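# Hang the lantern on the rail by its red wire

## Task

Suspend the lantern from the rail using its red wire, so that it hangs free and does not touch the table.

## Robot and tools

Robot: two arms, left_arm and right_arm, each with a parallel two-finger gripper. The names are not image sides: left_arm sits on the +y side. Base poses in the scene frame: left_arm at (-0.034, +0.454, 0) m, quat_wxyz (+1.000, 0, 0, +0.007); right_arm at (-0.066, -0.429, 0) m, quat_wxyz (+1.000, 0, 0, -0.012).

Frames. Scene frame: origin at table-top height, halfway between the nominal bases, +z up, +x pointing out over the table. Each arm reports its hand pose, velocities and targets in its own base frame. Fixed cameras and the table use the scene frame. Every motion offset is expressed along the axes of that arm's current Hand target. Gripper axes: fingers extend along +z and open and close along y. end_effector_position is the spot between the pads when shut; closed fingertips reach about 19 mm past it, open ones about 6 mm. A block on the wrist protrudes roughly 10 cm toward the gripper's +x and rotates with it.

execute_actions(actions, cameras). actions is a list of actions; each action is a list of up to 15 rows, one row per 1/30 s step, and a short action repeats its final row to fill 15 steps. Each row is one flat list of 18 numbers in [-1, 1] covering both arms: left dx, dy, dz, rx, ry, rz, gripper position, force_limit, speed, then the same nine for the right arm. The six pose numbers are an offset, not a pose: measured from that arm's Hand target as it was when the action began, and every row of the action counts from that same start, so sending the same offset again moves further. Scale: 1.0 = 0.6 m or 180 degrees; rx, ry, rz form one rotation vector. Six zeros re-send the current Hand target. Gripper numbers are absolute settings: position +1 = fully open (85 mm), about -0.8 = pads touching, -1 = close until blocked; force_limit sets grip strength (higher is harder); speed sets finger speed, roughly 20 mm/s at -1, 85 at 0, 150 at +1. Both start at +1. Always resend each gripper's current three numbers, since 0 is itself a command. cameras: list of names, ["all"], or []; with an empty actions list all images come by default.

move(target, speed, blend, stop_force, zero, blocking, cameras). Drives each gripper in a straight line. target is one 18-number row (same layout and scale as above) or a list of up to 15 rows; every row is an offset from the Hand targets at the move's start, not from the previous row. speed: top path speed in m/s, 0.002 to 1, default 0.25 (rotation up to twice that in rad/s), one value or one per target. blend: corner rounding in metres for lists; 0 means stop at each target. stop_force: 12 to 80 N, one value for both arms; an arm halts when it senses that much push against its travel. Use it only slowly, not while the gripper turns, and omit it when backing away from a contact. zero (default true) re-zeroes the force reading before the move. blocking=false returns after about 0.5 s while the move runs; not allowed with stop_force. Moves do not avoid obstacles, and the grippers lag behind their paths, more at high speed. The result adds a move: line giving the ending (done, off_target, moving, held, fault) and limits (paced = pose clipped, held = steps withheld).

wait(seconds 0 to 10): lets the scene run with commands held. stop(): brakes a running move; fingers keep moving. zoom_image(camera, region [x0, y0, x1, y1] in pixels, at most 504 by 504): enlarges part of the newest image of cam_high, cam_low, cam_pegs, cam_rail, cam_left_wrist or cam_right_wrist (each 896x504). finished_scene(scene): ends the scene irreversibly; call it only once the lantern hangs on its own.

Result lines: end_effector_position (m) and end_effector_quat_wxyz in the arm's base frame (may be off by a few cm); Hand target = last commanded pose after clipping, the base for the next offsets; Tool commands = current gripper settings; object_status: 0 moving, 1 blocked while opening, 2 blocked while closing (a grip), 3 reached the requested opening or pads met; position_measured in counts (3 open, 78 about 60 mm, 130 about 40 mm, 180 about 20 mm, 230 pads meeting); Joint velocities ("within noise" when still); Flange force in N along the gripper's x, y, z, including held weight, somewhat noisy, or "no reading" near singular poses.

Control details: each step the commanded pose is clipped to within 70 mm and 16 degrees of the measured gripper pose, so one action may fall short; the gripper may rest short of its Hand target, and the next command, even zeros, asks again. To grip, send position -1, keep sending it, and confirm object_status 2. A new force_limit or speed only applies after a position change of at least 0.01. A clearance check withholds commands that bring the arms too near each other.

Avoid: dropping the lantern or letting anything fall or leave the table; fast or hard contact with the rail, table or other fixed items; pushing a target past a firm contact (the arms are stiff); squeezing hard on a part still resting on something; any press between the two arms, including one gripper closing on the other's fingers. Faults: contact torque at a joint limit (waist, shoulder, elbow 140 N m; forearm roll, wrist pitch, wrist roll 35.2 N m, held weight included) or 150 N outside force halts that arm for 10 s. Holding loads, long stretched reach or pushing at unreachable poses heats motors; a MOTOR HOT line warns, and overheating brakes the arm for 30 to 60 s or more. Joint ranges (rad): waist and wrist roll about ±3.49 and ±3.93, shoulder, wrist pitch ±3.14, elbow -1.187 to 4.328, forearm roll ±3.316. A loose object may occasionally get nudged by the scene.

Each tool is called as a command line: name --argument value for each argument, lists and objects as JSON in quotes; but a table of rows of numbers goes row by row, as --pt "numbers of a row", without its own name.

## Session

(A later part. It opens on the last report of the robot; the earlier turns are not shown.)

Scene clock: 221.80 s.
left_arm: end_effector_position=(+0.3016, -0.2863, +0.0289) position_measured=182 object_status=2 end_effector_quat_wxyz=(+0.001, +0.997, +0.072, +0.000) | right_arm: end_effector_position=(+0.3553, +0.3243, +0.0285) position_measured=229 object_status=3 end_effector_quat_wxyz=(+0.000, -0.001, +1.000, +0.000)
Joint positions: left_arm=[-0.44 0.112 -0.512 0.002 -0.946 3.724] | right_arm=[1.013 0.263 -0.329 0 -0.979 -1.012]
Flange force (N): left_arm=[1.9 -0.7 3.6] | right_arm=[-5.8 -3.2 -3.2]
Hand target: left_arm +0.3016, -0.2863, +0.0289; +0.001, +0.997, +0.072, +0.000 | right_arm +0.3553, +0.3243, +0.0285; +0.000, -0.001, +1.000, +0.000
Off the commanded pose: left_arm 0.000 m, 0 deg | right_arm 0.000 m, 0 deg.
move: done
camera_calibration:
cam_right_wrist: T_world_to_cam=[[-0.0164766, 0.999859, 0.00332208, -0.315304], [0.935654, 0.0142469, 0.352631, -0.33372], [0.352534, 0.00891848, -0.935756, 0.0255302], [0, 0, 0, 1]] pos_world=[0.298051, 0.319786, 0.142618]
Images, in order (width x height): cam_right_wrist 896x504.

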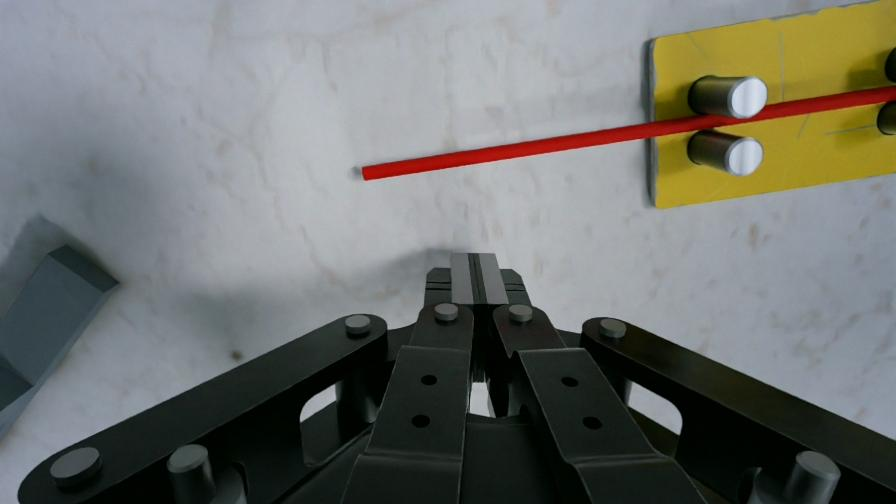

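move --pt "0 0 0 0 0 0 -1 1 -1 0 0 0.0092 0 0 0 -0.8 -1 0" --pt "0 0 0 0 0 0 -1 1 -1 0.0303 -0.0193 0.0092 0 0 0 -0.8 -1 0" --pt "0 0 0 0 0 0 -1 1 -1 0.0663 -0.0307 0.0092 0 0 0 -0.8 -1 0" --pt "0 0 0 0 0 0 -1 1 -1 0.0978 -0.0342 0.0092 0 0 0 -0.8 -1 0" --speed 0.03 --stop_force 50 --cameras '["cam_right_wrist","cam_pegs","cam_left_wrist"]'

Scene clock: 235.97 s.
left_arm: end_effector_position=(+0.3015, -0.2863, +0.0289) position_measured=182 object_status=2 end_effector_quat_wxyz=(+0.001, +0.997, +0.072, +0.000) | right_arm: end_effector_position=(+0.2966, +0.3037, +0.0230) position_measured=229 object_status=3 end_effector_quat_wxyz=(+0.000, -0.001, +1.000, +0.000)
Joint positions: left_arm=[-0.44 0.112 -0.512 0.002 -0.946 3.724] | right_arm=[1.108 0.143 -0.493 0 -0.935 -1.107]
Flange force (N): left_arm=[-1.2 1.2 4.2] | right_arm=[-11.7 -1.6 -8.3]
Hand target: left_arm +0.3016, -0.2863, +0.0289; +0.001, +0.997, +0.072, +0.000 | right_arm +0.2966, +0.3037, +0.0230; +0.000, -0.001, +1.000, +0.000
Off the commanded pose: left_arm 0.000 m, 0 deg | right_arm 0.000 m, 0 deg.
move: done
camera_calibration:
cam_left_wrist: T_world_to_cam=[[0.157924, -0.98733, 0.0154855, -0.324839], [-0.934962, -0.144466, 0.324, 0.253488], [-0.317658, -0.0656456, -0.94593, 0.236222], [0, 0, 0, 1]] pos_world=[0.363339, -0.268596, 0.14635]
cam_right_wrist: T_world_to_cam=[[-0.0164189, 0.999859, 0.00345267, -0.295688], [0.935688, 0.0141478, 0.352545, -0.276531], [0.352446, 0.00901903, -0.935789, 0.0412566], [0, 0, 0, 1]] pos_world=[0.239351, 0.299186, 0.137118]
Images, in order (width x height): cam_pegs 896x504, cam_left_wrist 896x504, cam_right_wrist 896x504.

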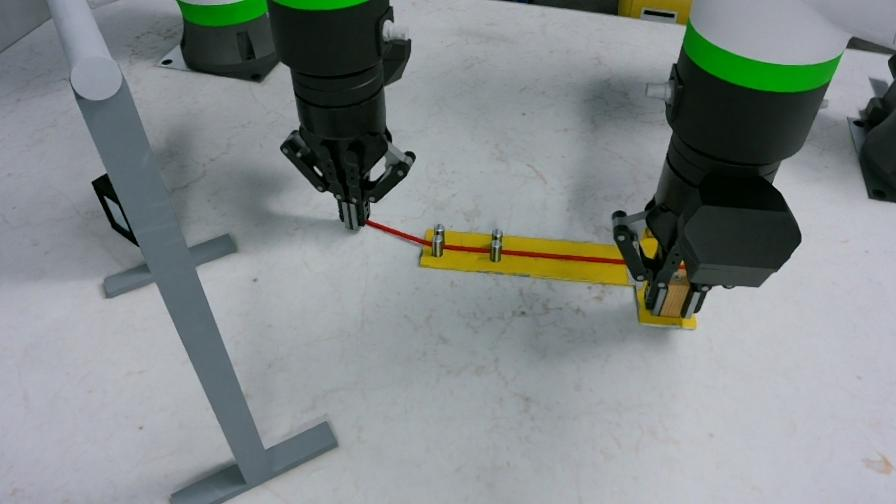

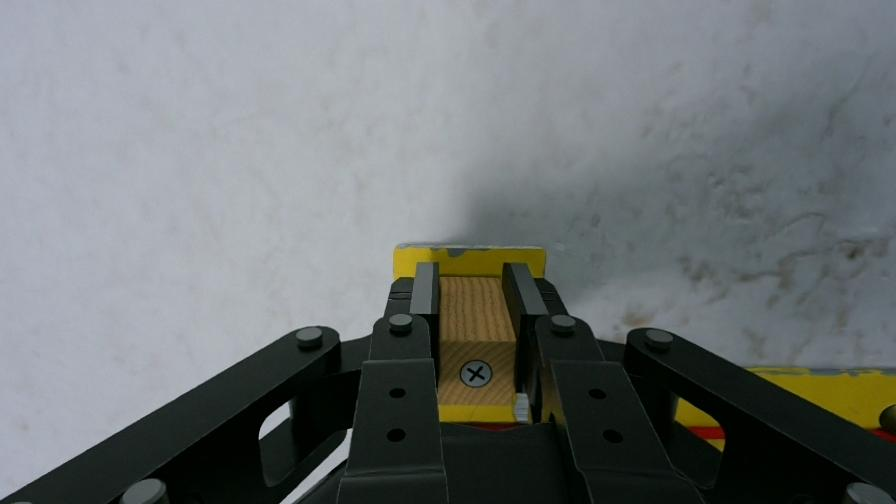

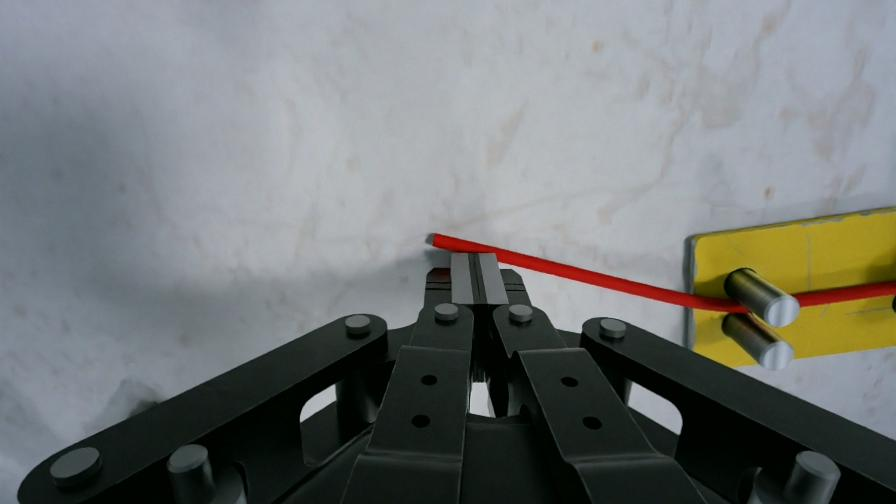

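move --pt "0 0 0 0 0 0 -1 1 -1 0.0238 0.0183 0 0 0 0 -0.8 -1 0" --pt "0 0 0 0 0 0 -1 1 -1 0.0535 0.0293 0 0 0 0 -0.8 -1 0" --pt "0 0 0 0 0 0 -1 1 -1 0.0805 0.0493 0 0 0 0 -0.8 -1 0" --pt "0 0 0 0 0 0 -1 1 -1 0.1013 0.0778 0 0 0 0 -0.8 -1 0" --pt "0 0 0 0 0 0 -1 1 -1 0.1135 0.1088 0 0 0 0 -0.8 -1 0" --pt "0 0 0 0 0 0 -1 1 -1 0.1188 0.1378 0 0 0 0 -0.8 -1 0" --speed 0.04 --stop_force 50 --cameras '["cam_right_wrist","cam_pegs","cam_left_wrist"]'

Scene clock: 244.17 s.
left_arm: end_effector_position=(+0.3016, -0.2863, +0.0289) position_measured=182 object_status=2 end_effector_quat_wxyz=(+0.001, +0.997, +0.072, +0.000) | right_arm: end_effector_position=(+0.2252, +0.3863, +0.0230) position_measured=229 object_status=3 end_effector_quat_wxyz=(+0.000, -0.001, +1.000, +0.000)
Joint positions: left_arm=[-0.44 0.112 -0.512 0.002 -0.946 3.724] | right_arm=[1.338 0.195 -0.43 0 -0.946 -1.336]
Flange force (N): left_arm=[1.6 -0.9 3.5] | right_arm=[-7.1 -1.5 -3.3]
Hand target: left_arm +0.3016, -0.2863, +0.0289; +0.001, +0.997, +0.072, +0.000 | right_arm +0.2252, +0.3863, +0.0230; +0.000, -0.001, +1.000, +0.000
Off the commanded pose: left_arm 0.000 m, 0 deg | right_arm 0.000 m, 0 deg.
move: done
camera_calibration:
cam_left_wrist: T_world_to_cam=[[0.157924, -0.98733, 0.0154855, -0.324839], [-0.934962, -0.144466, 0.324, 0.253488], [-0.317658, -0.0656456, -0.94593, 0.236222], [0, 0, 0, 1]] pos_world=[0.363339, -0.268596, 0.14635]
cam_right_wrist: T_world_to_cam=[[-0.0164766, 0.999859, 0.00332208, -0.379321], [0.935654, 0.0142469, 0.352631, -0.210934], [0.352534, 0.00891848, -0.935756, 0.0656962], [0, 0, 0, 1]] pos_world=[0.167951, 0.381686, 0.137118]
Images, in order (width x height): cam_pegs 896x504, cam_left_wrist 896x504, cam_right_wrist 896x504.

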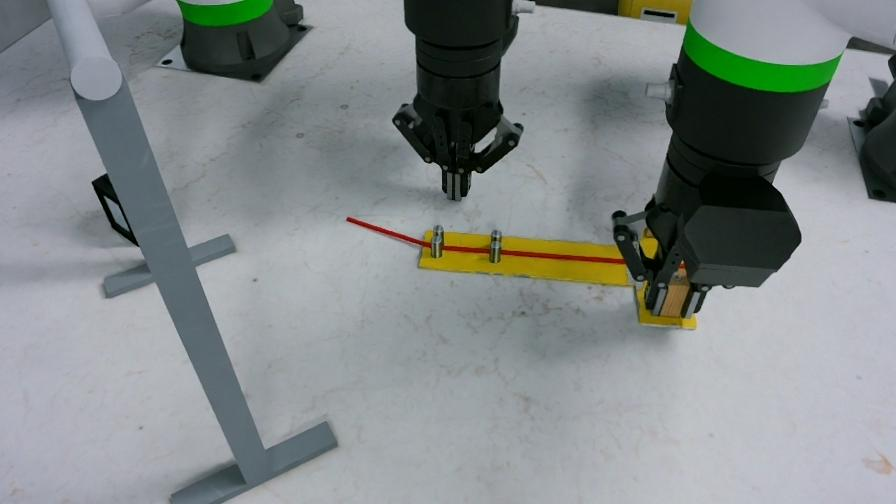

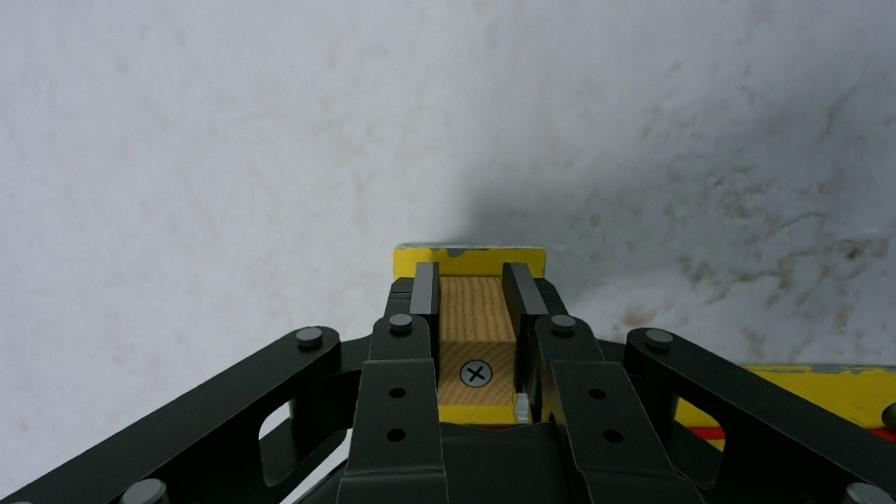

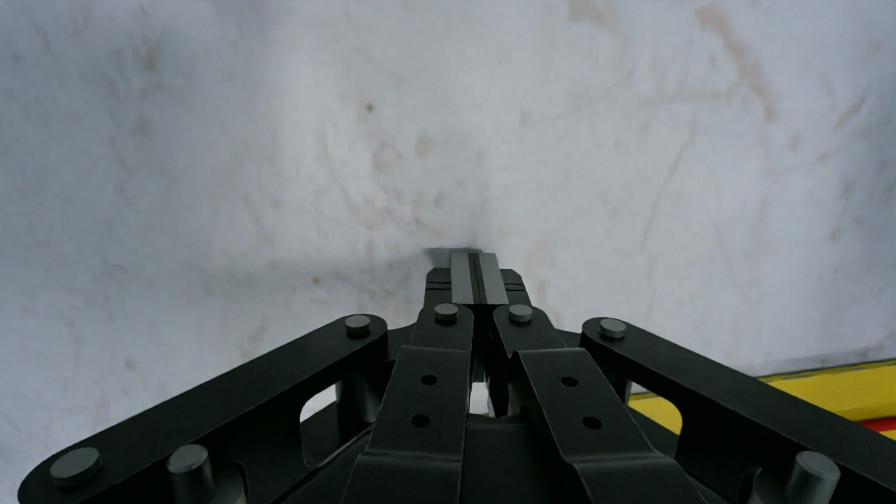

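move --pt "0 0 0 0 0 0 -1 1 -1 0 0 -0.0833 0 0 0 -0.8 -1 0" --pt "0 0 0 0 0 0 -1 1 -1 -0.19 -0.085 -0.0833 0 0 0 -0.8 -1 0" --blend 0.02 --cameras '["cam_right_wrist"]'

Scene clock: 250.37 s.
left_arm: end_effector_position=(+0.3016, -0.2863, +0.0289) position_measured=182 object_status=2 end_effector_quat_wxyz=(+0.001, +0.997, +0.072, +0.000) | right_arm: end_effector_position=(+0.3393, +0.3355, +0.0729) position_measured=229 object_status=3 end_effector_quat_wxyz=(+0.000, -0.001, +1.000, +0.000)
Joint positions: left_arm=[-0.44 0.112 -0.512 0.002 -0.946 3.724] | right_arm=[1.056 0.195 -0.293 0 -1.083 -1.054]
Flange force (N): left_arm=[1.2 -0.7 3.0] | right_arm=[-5.9 -3.1 -3.4]
Hand target: left_arm +0.3016, -0.2863, +0.0289; +0.001, +0.997, +0.072, +0.000 | right_arm +0.3393, +0.3355, +0.0729; +0.000, -0.001, +1.000, +0.000
Off the commanded pose: left_arm 0.000 m, 0 deg | right_arm 0.000 m, 0 deg.
move: done
camera_calibration:
cam_right_wrist: T_world_to_cam=[[-0.016512, 0.999858, 0.00341557, -0.326821], [0.935653, 0.0142471, 0.352633, -0.334564], [0.352534, 0.00901848, -0.935756, 0.0725866], [0, 0, 0, 1]] pos_world=[0.282051, 0.330886, 0.187018]
Images, in order (width x height): cam_right_wrist 896x504.

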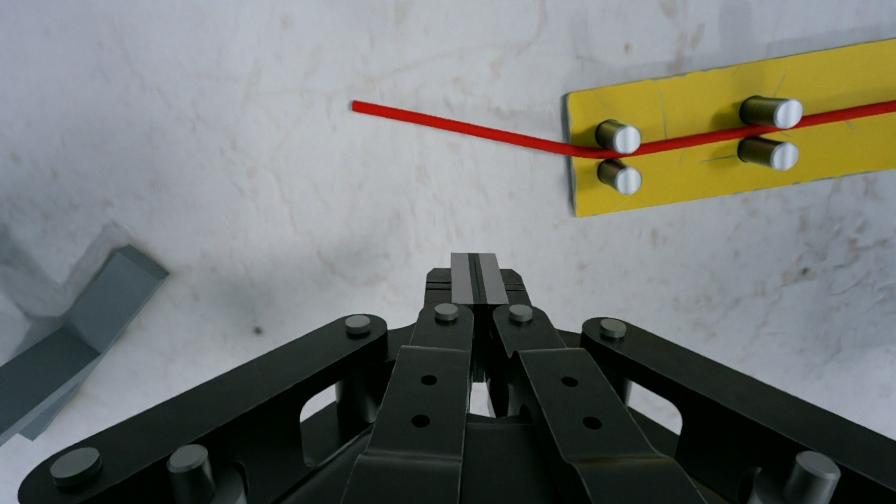

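move --pt "0 0 0 0 0 0 -1 1 -1 0.0155 0 0 0 0 0 -0.8 -1 0" --pt "0 0 0 0 0 0 -1 1 -1 0.0155 0 0.0832 0 0 0 -0.8 -1 0" --pt "0 0 0 0 0 0 -1 1 -1 0.0537 -0.006 0.0832 0 0 0 -0.8 -1 0" --pt "0 0 0 0 0 0 -1 1 -1 0.0757 -0.0075 0.0832 0 0 0 -0.8 -1 0" --pt "0 0 0 0 0 0 -1 1 -1 0.0988 -0.0025 0.0832 0 0 0 -0.8 -1 0" --pt "0 0 0 0 0 0 -1 1 -1 0.1213 0.0102 0.0832 0 0 0 -0.8 -1 0" --speed 0.05 --stop_force 50 --cameras '["cam_right_wrist","cam_pegs","cam_left_wrist"]'

Scene clock: 264.50 s.
left_arm: end_effector_position=(+0.3015, -0.2863, +0.0288) position_measured=182 object_status=2 end_effector_quat_wxyz=(+0.001, +0.997, +0.072, +0.000) | right_arm: end_effector_position=(+0.2665, +0.3415, +0.0230) position_measured=229 object_status=3 end_effector_quat_wxyz=(+0.000, -0.001, +1.000, +0.000)
Joint positions: left_arm=[-0.44 0.112 -0.512 0.002 -0.946 3.724] | right_arm=[1.213 0.163 -0.469 0 -0.939 -1.211]
Flange force (N): left_arm=[-3.9 -1.7 3.8] | right_arm=[-14.1 -4.4 -9.8]
Hand target: left_arm +0.3016, -0.2863, +0.0289; +0.001, +0.997, +0.072, +0.000 | right_arm +0.2665, +0.3415, +0.0231; +0.000, -0.001, +1.000, +0.000
Off the commanded pose: left_arm 0.000 m, 0 deg | right_arm 0.000 m, 0 deg.
move: done
camera_calibration:
cam_left_wrist: T_world_to_cam=[[0.157924, -0.98733, 0.0154855, -0.324839], [-0.934962, -0.144466, 0.324, 0.253488], [-0.317658, -0.0656456, -0.94593, 0.236222], [0, 0, 0, 1]] pos_world=[0.363339, -0.268596, 0.14635]
cam_right_wrist: T_world_to_cam=[[-0.0164189, 0.999859, 0.00345267, -0.333877], [0.935688, 0.0141478, 0.352545, -0.2489], [0.352446, 0.00901903, -0.935789, 0.0515252], [0, 0, 0, 1]] pos_world=[0.209251, 0.336886, 0.137118]
Images, in order (width x height): cam_pegs 896x504, cam_left_wrist 896x504, cam_right_wrist 896x504.

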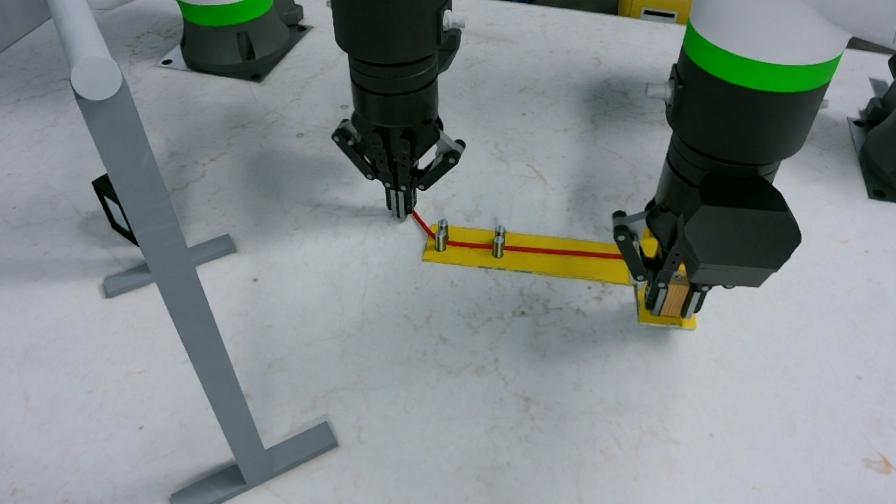

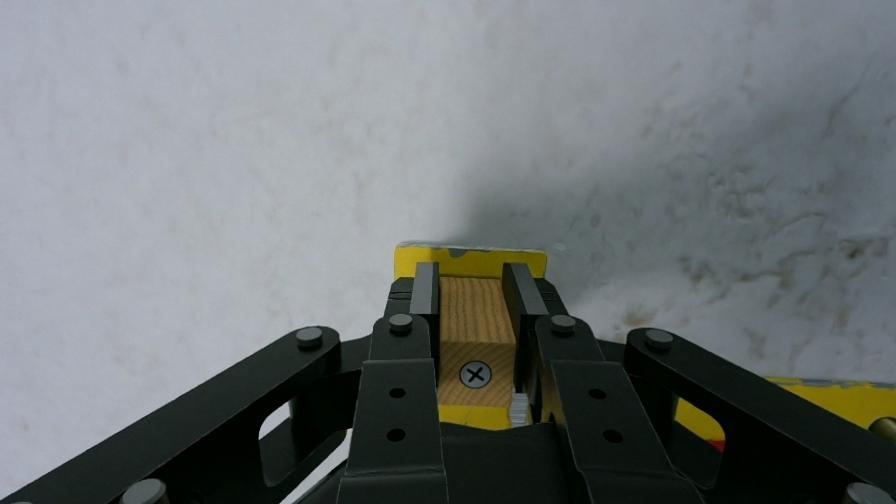

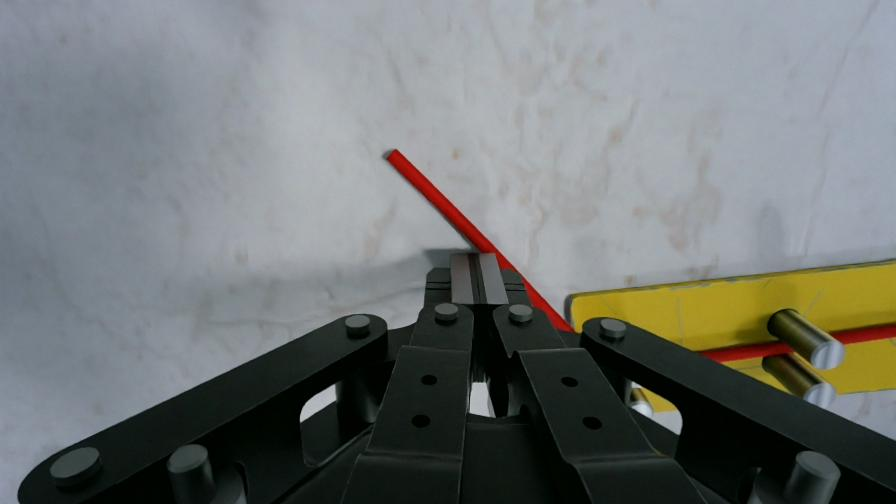

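move --pt "0 0 0 0 0 0 -1 1 -1 0.0183 0.0205 0 0 0 0 -0.8 -1 0" --pt "0 0 0 0 0 0 -1 1 -1 0.0302 0.0427 0 0 0 0 -0.8 -1 0" --pt "0 0 0 0 0 0 -1 1 -1 0.0375 0.0632 0 0 0 0 -0.8 -1 0" --pt "0 0 0 0 0 0 -1 1 -1 0.0385 0.0872 0 0 0 0 -0.8 -1 0" --pt "0 0 0 0 0 0 -1 1 -1 0.0322 0.1118 0 0 0 0 -0.8 -1 0" --speed 0.05 --stop_force 50 --cameras '["cam_right_wrist","cam_pegs","cam_left_wrist"]'

Scene clock: 274.50 s.
left_arm: end_effector_position=(+0.3016, -0.2863, +0.0289) position_measured=182 object_status=2 end_effector_quat_wxyz=(+0.001, +0.997, +0.072, +0.000) | right_arm: end_effector_position=(+0.2471, +0.4085, +0.0230) position_measured=229 object_status=3 end_effector_quat_wxyz=(+0.000, -0.001, +1.000, +0.000)
Joint positions: left_arm=[-0.44 0.112 -0.512 0.002 -0.946 3.724] | right_arm=[1.302 0.263 -0.345 0 -0.964 -1.301]
Flange force (N): left_arm=[1.5 -0.7 3.1] | right_arm=[-6.2 -1.4 -3.2]
Hand target: left_arm +0.3016, -0.2863, +0.0289; +0.001, +0.997, +0.072, +0.000 | right_arm +0.2471, +0.4085, +0.0230; +0.000, -0.001, +1.000, +0.000
Off the commanded pose: left_arm 0.000 m, 0 deg | right_arm 0.000 m, 0 deg.
move: done
camera_calibration:
cam_left_wrist: T_world_to_cam=[[0.157924, -0.98733, 0.0154855, -0.324839], [-0.934962, -0.144466, 0.324, 0.253488], [-0.317658, -0.0656456, -0.94593, 0.236222], [0, 0, 0, 1]] pos_world=[0.363339, -0.268596, 0.14635]
cam_right_wrist: T_world_to_cam=[[-0.0166073, 0.999856, 0.00337943, -0.401239], [0.935652, 0.014349, 0.352633, -0.231783], [0.352534, 0.00901826, -0.935756, 0.0577368], [0, 0, 0, 1]] pos_world=[0.18985, 0.403987, 0.137118]
Images, in order (width x height): cam_pegs 896x504, cam_left_wrist 896x504, cam_right_wrist 896x504.

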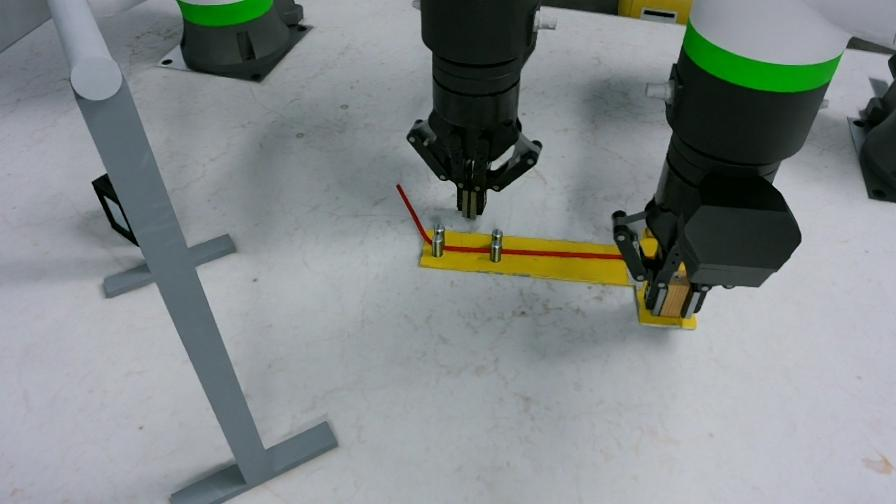

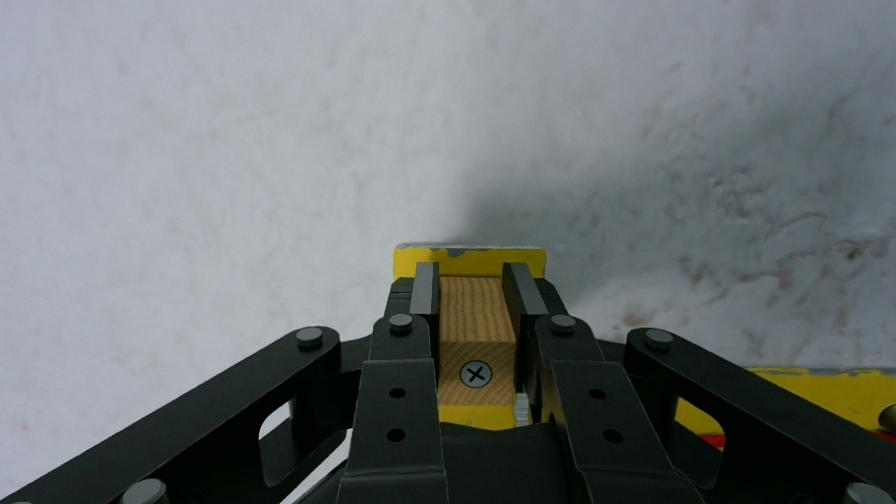

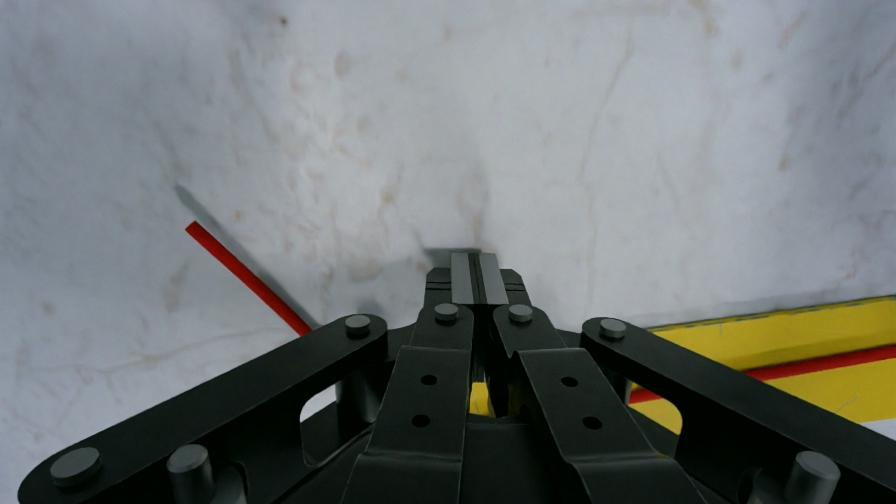

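move --pt "0 0 0 0 0 0 -1 1 -1 0 0 -0.1333 0 0 0 -0.8 -1 0" --pt "0 0 0 0 0 0 -1 1 -1 -0.02 -0.1 -0.2 0 0 0 0 -1 0" --blend 0.02 --cameras '["cam_right_wrist","cam_rail","cam_low","cam_pegs"]'

zoom_image --camera "cam_pegs" --region '[350, 160, 550, 290]'

zoom_image --camera "cam_rail" --region '[300, 220, 440, 360]'

Scene clock: 284.50 s.
left_arm: end_effector_position=(+0.3016, -0.2863, +0.0289) position_measured=182 object_status=2 end_effector_quat_wxyz=(+0.001, +0.997, +0.072, +0.000) | right_arm: end_effector_position=(+0.2592, +0.3486, +0.1430) position_measured=129 object_status=0 end_effector_quat_wxyz=(+0.000, -0.001, +1.000, +0.000)
Joint positions: left_arm=[-0.44 0.112 -0.512 0.002 -0.946 3.724] | right_arm=[1.235 0.019 -0.311 0 -1.241 -1.234]
Flange force (N): left_arm=[1.4 -0.6 3.1] | right_arm=[-6.7 -2.2 -3.2]
Hand target: left_arm +0.3016, -0.2863, +0.0289; +0.001, +0.997, +0.072, +0.000 | right_arm +0.2592, +0.3486, +0.1431; +0.000, -0.001, +1.000, +0.000
Off the commanded pose: left_arm 0.000 m, 0 deg | right_arm 0.000 m, 0 deg.
move: done
camera_calibration:
cam_right_wrist: T_world_to_cam=[[-0.016477, 0.999859, 0.00332373, -0.341465], [0.935687, 0.0142475, 0.352544, -0.284509], [0.352447, 0.00891882, -0.935789, 0.166363], [0, 0, 0, 1]] pos_world=[0.201951, 0.343986, 0.257117]
Images, in order (width x height): cam_low 896x504, cam_pegs 896x504, cam_rail 896x504, cam_right_wrist 896x504.

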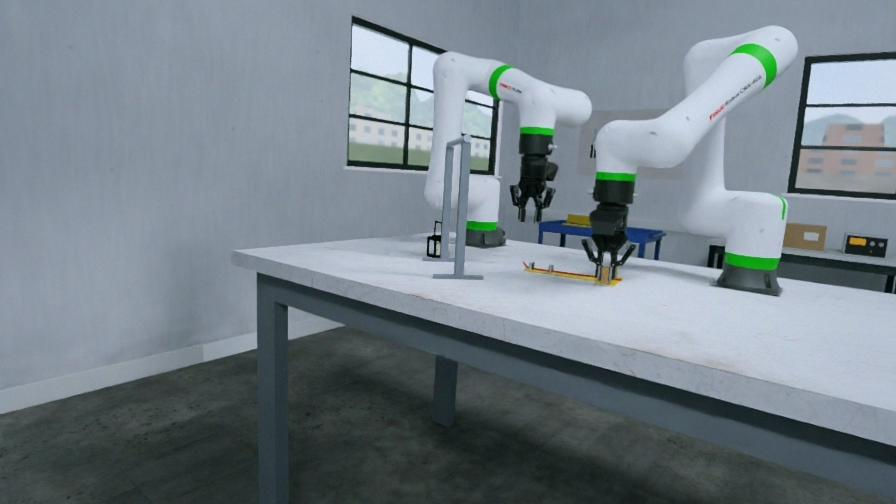

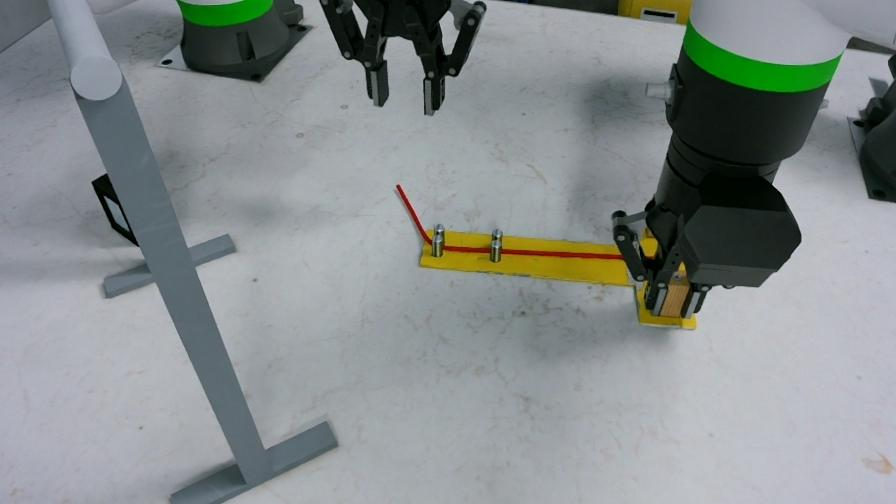

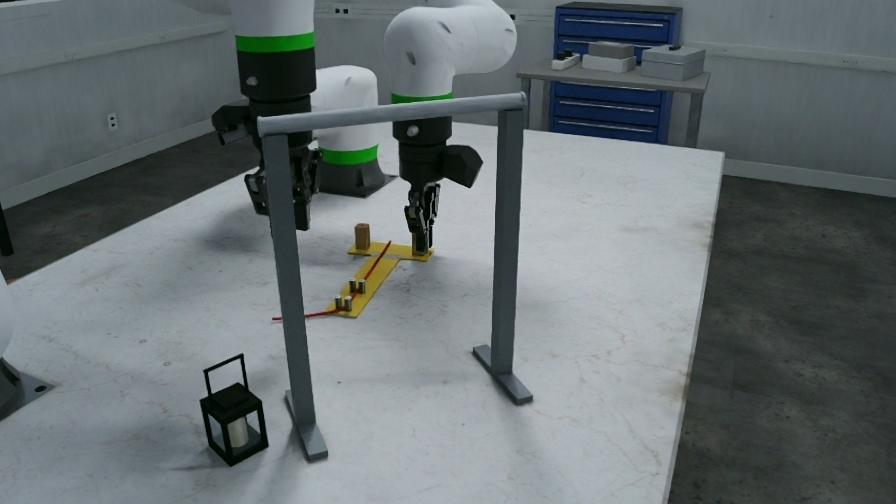

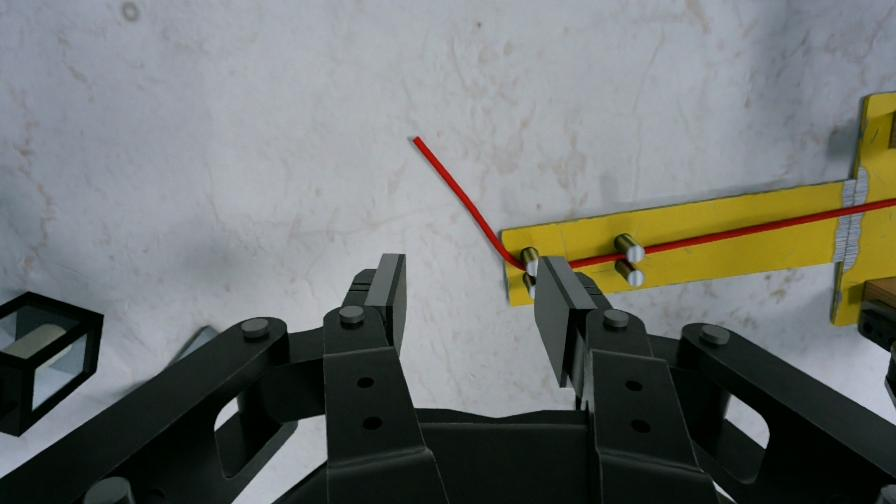

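Scaled by 2.520.

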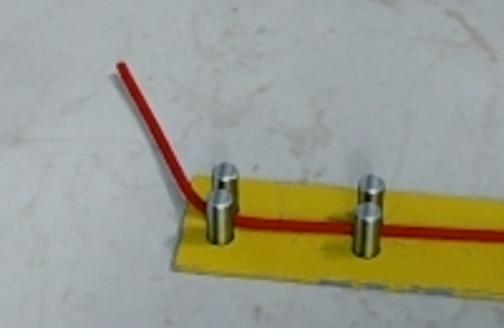

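Scaled by 3.600.

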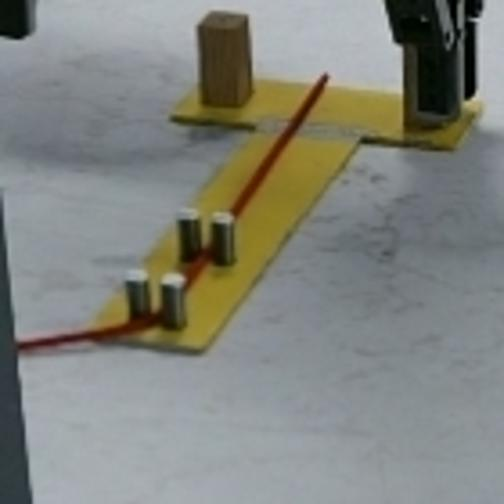

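move --target '[0,0,0,0,0,0,-1,1,-1,-0.0053,0.0003,0.12,0,0,-0.222,0,-1,0]' --cameras '["cam_right_wrist"]'

Scene clock: 297.17 s.
left_arm: end_effector_position=(+0.3016, -0.2863, +0.0289) position_measured=182 object_status=2 end_effector_quat_wxyz=(+0.001, +0.997, +0.072, +0.000) | right_arm: end_effector_position=(+0.2624, +0.3487, +0.0710) position_measured=129 object_status=3 end_effector_quat_wxyz=(+0.000, -0.342, +0.940, +0.000)
Joint positions: left_arm=[-0.44 0.112 -0.512 0.002 -0.946 3.724] | right_arm=[1.228 0.101 -0.408 0 -1.063 -0.529]
Flange force (N): left_arm=[1.4 -1.0 3.0] | right_arm=[-4.3 -6.3 -3.2]
Hand target: left_arm +0.3016, -0.2863, +0.0289; +0.001, +0.997, +0.072, +0.000 | right_arm +0.2624, +0.3488, +0.0711; +0.000, -0.342, +0.940, +0.000
Off the commanded pose: left_arm 0.000 m, 0 deg | right_arm 0.000 m, 0 deg.
move: done
camera_calibration:
cam_right_wrist: T_world_to_cam=[[-0.654786, 0.755805, 0.00369412, -0.0887187], [0.708196, 0.611818, 0.352332, -0.410767], [0.264034, 0.233318, -0.935868, 0.0428096], [0, 0, 0, 1]] pos_world=[0.221509, 0.308381, 0.185118]
Images, in order (width x height): cam_right_wrist 896x504.

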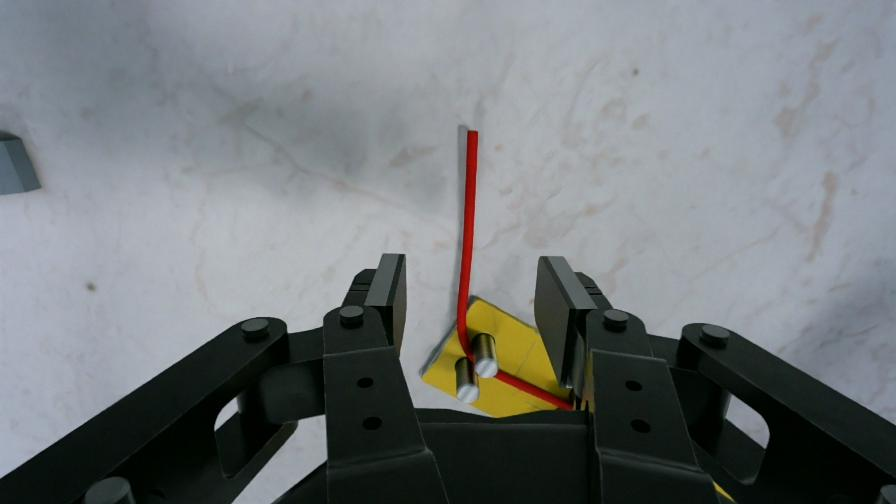

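move --target '[0,0,0,0,0,0,-1,1,-1,0,0,0.0767,0,0,0,0,-1,0]' --speed 0.08 --cameras '["cam_right_wrist"]'

move --target '[0,0,0,0,0,0,-1,1,-1,0,0,0,0,0,0,-1,-1,-1]' --cameras '["cam_right_wrist","cam_pegs"]'

Scene clock: 301.43 s.
left_arm: end_effector_position=(+0.3016, -0.2863, +0.0289) position_measured=182 object_status=2 end_effector_quat_wxyz=(+0.001, +0.997, +0.072, +0.000) | right_arm: end_effector_position=(+0.2623, +0.3487, +0.0250) position_measured=129 object_status=3 end_effector_quat_wxyz=(+0.000, -0.342, +0.940, +0.000)
Joint positions: left_arm=[-0.44 0.112 -0.512 0.002 -0.946 3.724] | right_arm=[1.228 0.167 -0.458 0 -0.946 -0.529]
Flange force (N): left_arm=[1.1 -0.9 3.0] | right_arm=[-3.2 -6.6 -3.3]
Hand target: left_arm +0.3016, -0.2863, +0.0289; +0.001, +0.997, +0.072, +0.000 | right_arm +0.2624, +0.3487, +0.0250; +0.000, -0.342, +0.940, +0.000
Off the commanded pose: left_arm 0.000 m, 0 deg | right_arm 0.000 m, 0 deg.
move: done
camera_calibration:
cam_right_wrist: T_world_to_cam=[[-0.654727, 0.755856, 0.00388536, -0.0886796], [0.708255, 0.611683, 0.352445, -0.39461], [0.264021, 0.233507, -0.935824, -0.000324338], [0, 0, 0, 1]] pos_world=[0.221509, 0.308481, 0.139119]
Images, in order (width x height): cam_right_wrist 896x504.

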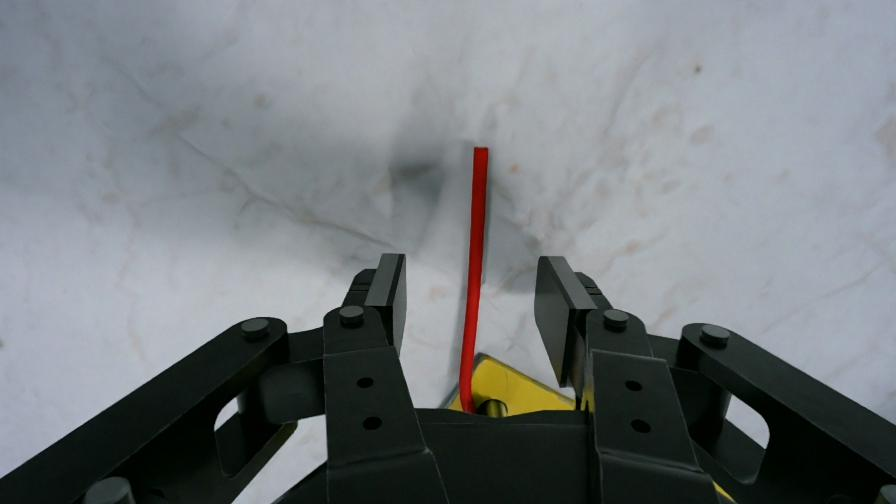

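Scene clock: 303.63 s.
left_arm: end_effector_position=(+0.3016, -0.2863, +0.0289) position_measured=182 object_status=2 end_effector_quat_wxyz=(+0.001, +0.997, +0.072, +0.000) | right_arm: end_effector_position=(+0.2624, +0.3487, +0.0250) position_measured=230 object_status=3 end_effector_quat_wxyz=(+0.000, -0.342, +0.940, +0.000)
Joint positions: left_arm=[-0.44 0.112 -0.512 0.002 -0.946 3.724] | right_arm=[1.228 0.167 -0.458 0 -0.946 -0.529]
Flange force (N): left_arm=[1.6 -0.7 3.6] | right_arm=[-3.8 -6.2 -3.5]
Hand target: left_arm +0.3016, -0.2863, +0.0289; +0.001, +0.997, +0.072, +0.000 | right_arm +0.2624, +0.3487, +0.0250; +0.000, -0.342, +0.940, +0.000
Off the commanded pose: left_arm 0.000 m, 0 deg | right_arm 0.000 m, 0 deg.
move: done
camera_calibration:
cam_right_wrist: T_world_to_cam=[[-0.654807, 0.755787, 0.00376468, -0.0886243], [0.708179, 0.611804, 0.352389, -0.394621], [0.264028, 0.233413, -0.935846, -0.000294008], [0, 0, 0, 1]] pos_world=[0.221508, 0.308481, 0.139119]
Images, in order (width x height): cam_pegs 896x504, cam_right_wrist 896x504.

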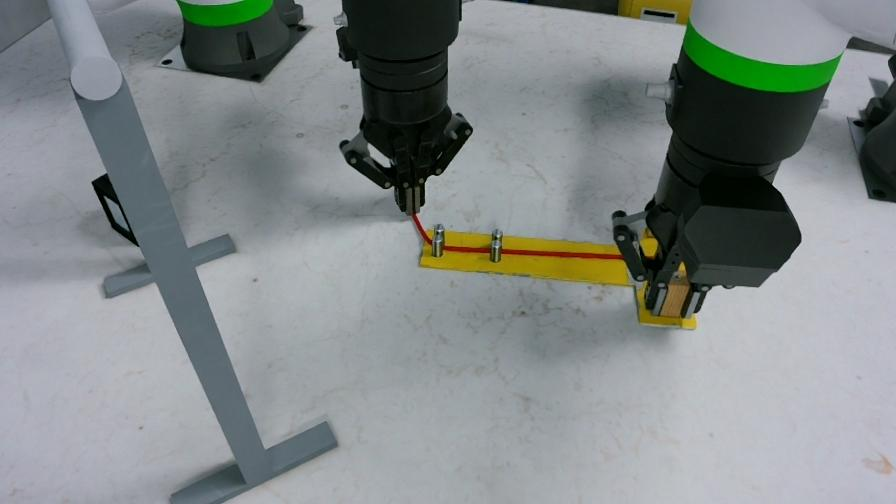

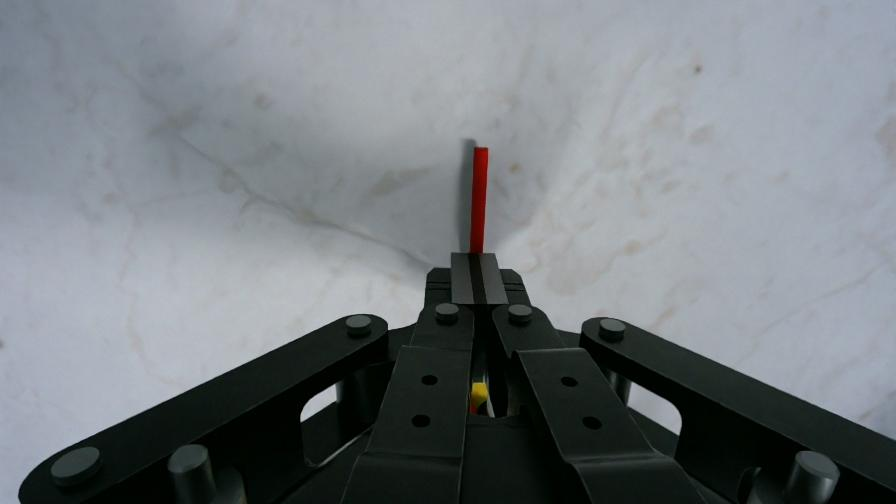

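move --pt "0 0 0 0 0 0 -1 1 -1 -0.0066 0.0263 0 0 0 0.111 -1 -1 -1" --pt "0 0 0 0 0 0 -1 1 -1 -0.022 0.05 0 0 0 0.222 -1 -1 -1" --speed 0.1 --blend 0.005 --cameras '["cam_right_wrist","cam_pegs","cam_left_wrist"]'

Scene clock: 321.47 s.
left_arm: end_effector_position=(+0.3016, -0.2863, +0.0289) position_measured=182 object_status=2 end_effector_quat_wxyz=(+0.001, +0.997, +0.072, +0.000) | right_arm: end_effector_position=(+0.2532, +0.3802, +0.0250) position_measured=230 object_status=3 end_effector_quat_wxyz=(+0.000, -0.001, +1.000, +0.000)
Joint positions: left_arm=[-0.44 0.112 -0.512 0.002 -0.946 3.724] | right_arm=[1.272 0.214 -0.402 0 -0.956 -1.27]
Flange force (N): left_arm=[1.3 -0.2 3.0] | right_arm=[-7.0 -1.3 -3.2]
Hand target: left_arm +0.3016, -0.2863, +0.0289; +0.001, +0.997, +0.072, +0.000 | right_arm +0.2532, +0.3802, +0.0250; +0.000, -0.001, +1.000, +0.000
Off the commanded pose: left_arm 0.000 m, 0 deg | right_arm 0.000 m, 0 deg.
move: done
camera_calibration:
cam_left_wrist: T_world_to_cam=[[0.157924, -0.98733, 0.0154855, -0.324839], [-0.934962, -0.144466, 0.324, 0.253488], [-0.317658, -0.0656456, -0.94593, 0.236222], [0, 0, 0, 1]] pos_world=[0.363339, -0.268596, 0.14635]
cam_right_wrist: T_world_to_cam=[[-0.016512, 0.999858, 0.00341557, -0.372773], [0.935653, 0.0142471, 0.352633, -0.23775], [0.352534, 0.00901848, -0.935756, 0.0577139], [0, 0, 0, 1]] pos_world=[0.195951, 0.375586, 0.139118]
Images, in order (width x height): cam_pegs 896x504, cam_left_wrist 896x504, cam_right_wrist 896x504.

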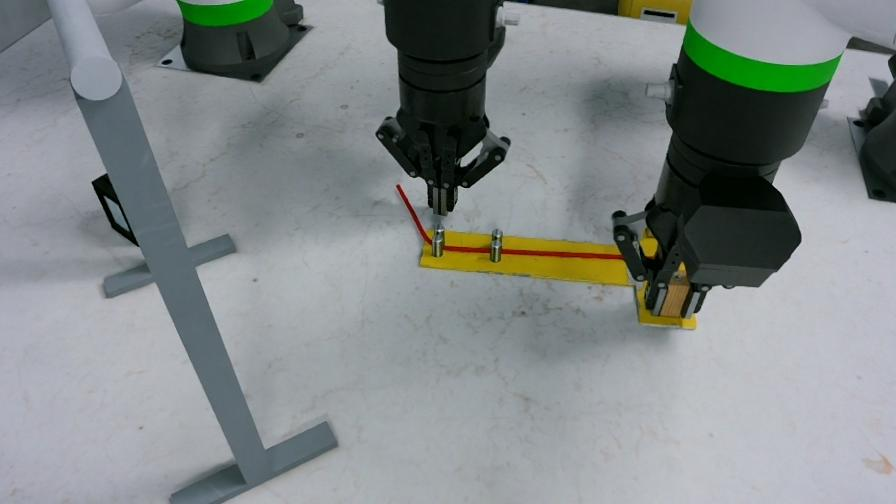

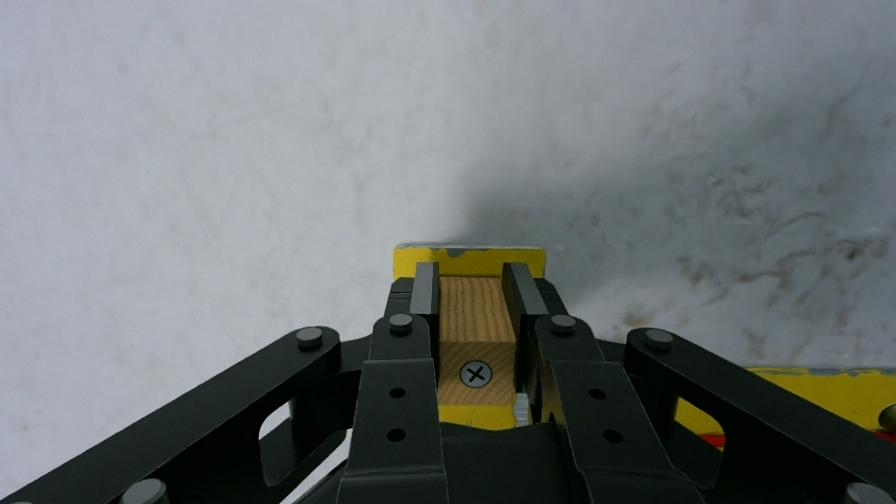

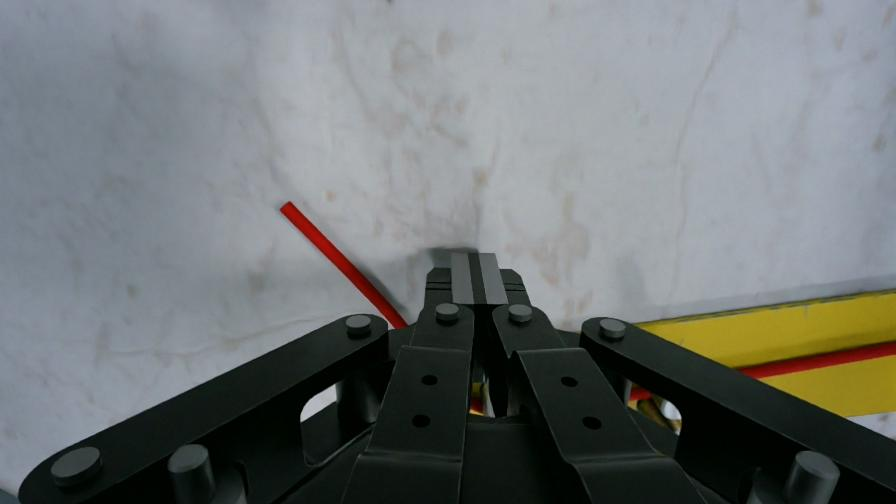

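move --pt "0 0 0 0 0 0 -1 1 -1 0 0 -0.07 0 0 0 0 -1 0" --pt "0 0 0 0 0 0 -1 1 -1 -0.0153 -0.0525 -0.07 0 0 -0.222 0 -1 0" --pt "0 0 0 0 0 0 -1 1 -1 -0.0153 -0.0525 0.0083 0 0 -0.222 0 -1 0" --speed '[0.1,0.4,0.08]'

move --target '[0,0,0,0,0,0,-1,1,-1,0,0,0,0,0,0,-1,-1,-1]' --cameras '["cam_right_wrist","cam_pegs"]'

Scene clock: 328.90 s.
left_arm: end_effector_position=(+0.3016, -0.2863, +0.0289) position_measured=182 object_status=2 end_effector_quat_wxyz=(+0.001, +0.997, +0.072, +0.000) | right_arm: end_effector_position=(+0.2624, +0.3487, +0.0201) position_measured=129 object_status=3 end_effector_quat_wxyz=(+0.000, -0.342, +0.940, +0.000)
Joint positions: left_arm=[-0.44 0.112 -0.512 0.002 -0.946 3.724] | right_arm=[1.228 0.175 -0.463 0 -0.933 -0.529]
Flange force (N): left_arm=[1.3 -1.0 3.2] | right_arm=[-4.3 -6.1 -3.2]
Hand target: left_arm +0.3016, -0.2863, +0.0289; +0.001, +0.997, +0.072, +0.000 | right_arm +0.2624, +0.3487, +0.0201; +0.000, -0.342, +0.940, +0.000
Off the commanded pose: left_arm 0.000 m, 0 deg | right_arm 0.000 m, 0 deg.
move: done

Scene clock: 330.93 s.
left_arm: end_effector_position=(+0.3016, -0.2863, +0.0289) position_measured=182 object_status=2 end_effector_quat_wxyz=(+0.001, +0.997, +0.072, +0.000) | right_arm: end_effector_position=(+0.2624, +0.3487, +0.0201) position_measured=221 object_status=0 end_effector_quat_wxyz=(+0.000, -0.342, +0.940, +0.000)
Joint positions: left_arm=[-0.44 0.112 -0.512 0.002 -0.946 3.724] | right_arm=[1.228 0.175 -0.463 0 -0.933 -0.529]
Flange force (N): left_arm=[1.1 0.6 3.3] | right_arm=[-4.6 -5.7 -3.2]
Hand target: left_arm +0.3016, -0.2863, +0.0289; +0.001, +0.997, +0.072, +0.000 | right_arm +0.2624, +0.3487, +0.0201; +0.000, -0.342, +0.940, +0.000
Off the commanded pose: left_arm 0.000 m, 0 deg | right_arm 0.000 m, 0 deg.
move: done
camera_calibration:
cam_right_wrist: T_world_to_cam=[[-0.654807, 0.755787, 0.00376468, -0.0885299], [0.708179, 0.611804, 0.352389, -0.392798], [0.264028, 0.233413, -0.935846, -0.0049499], [0, 0, 0, 1]] pos_world=[0.221508, 0.308381, 0.134119]
Images, in order (width x height): cam_pegs 896x504, cam_right_wrist 896x504.

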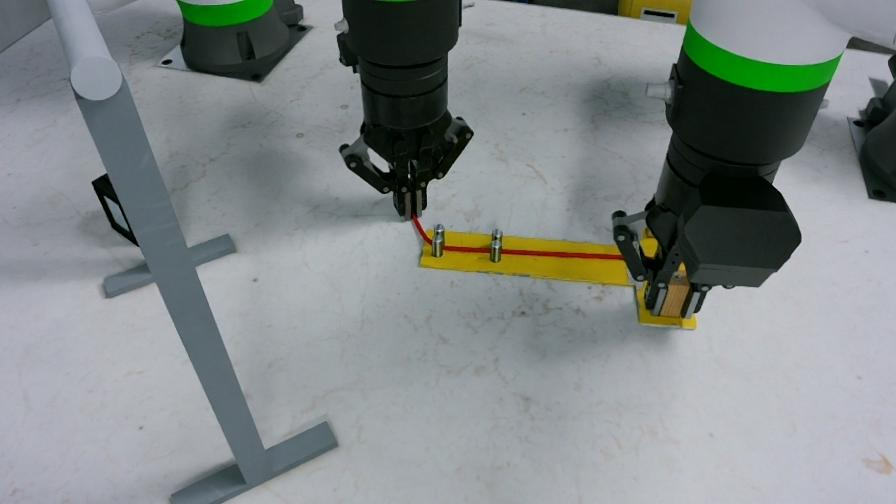

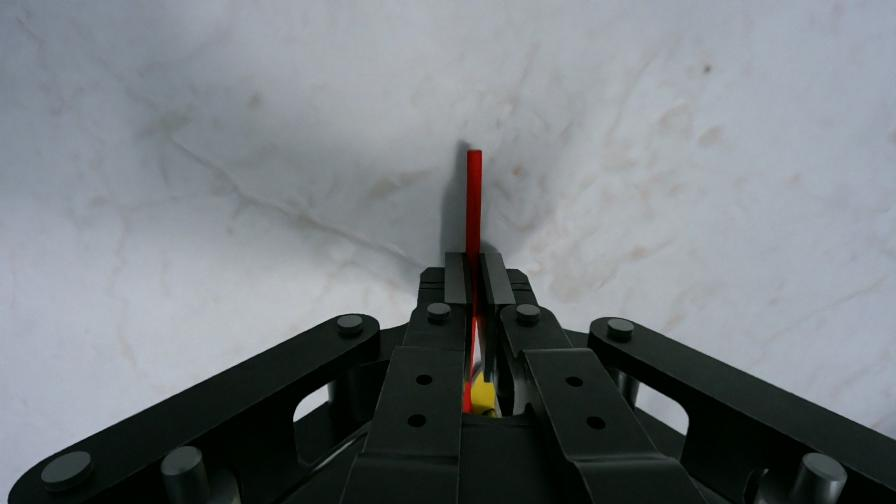

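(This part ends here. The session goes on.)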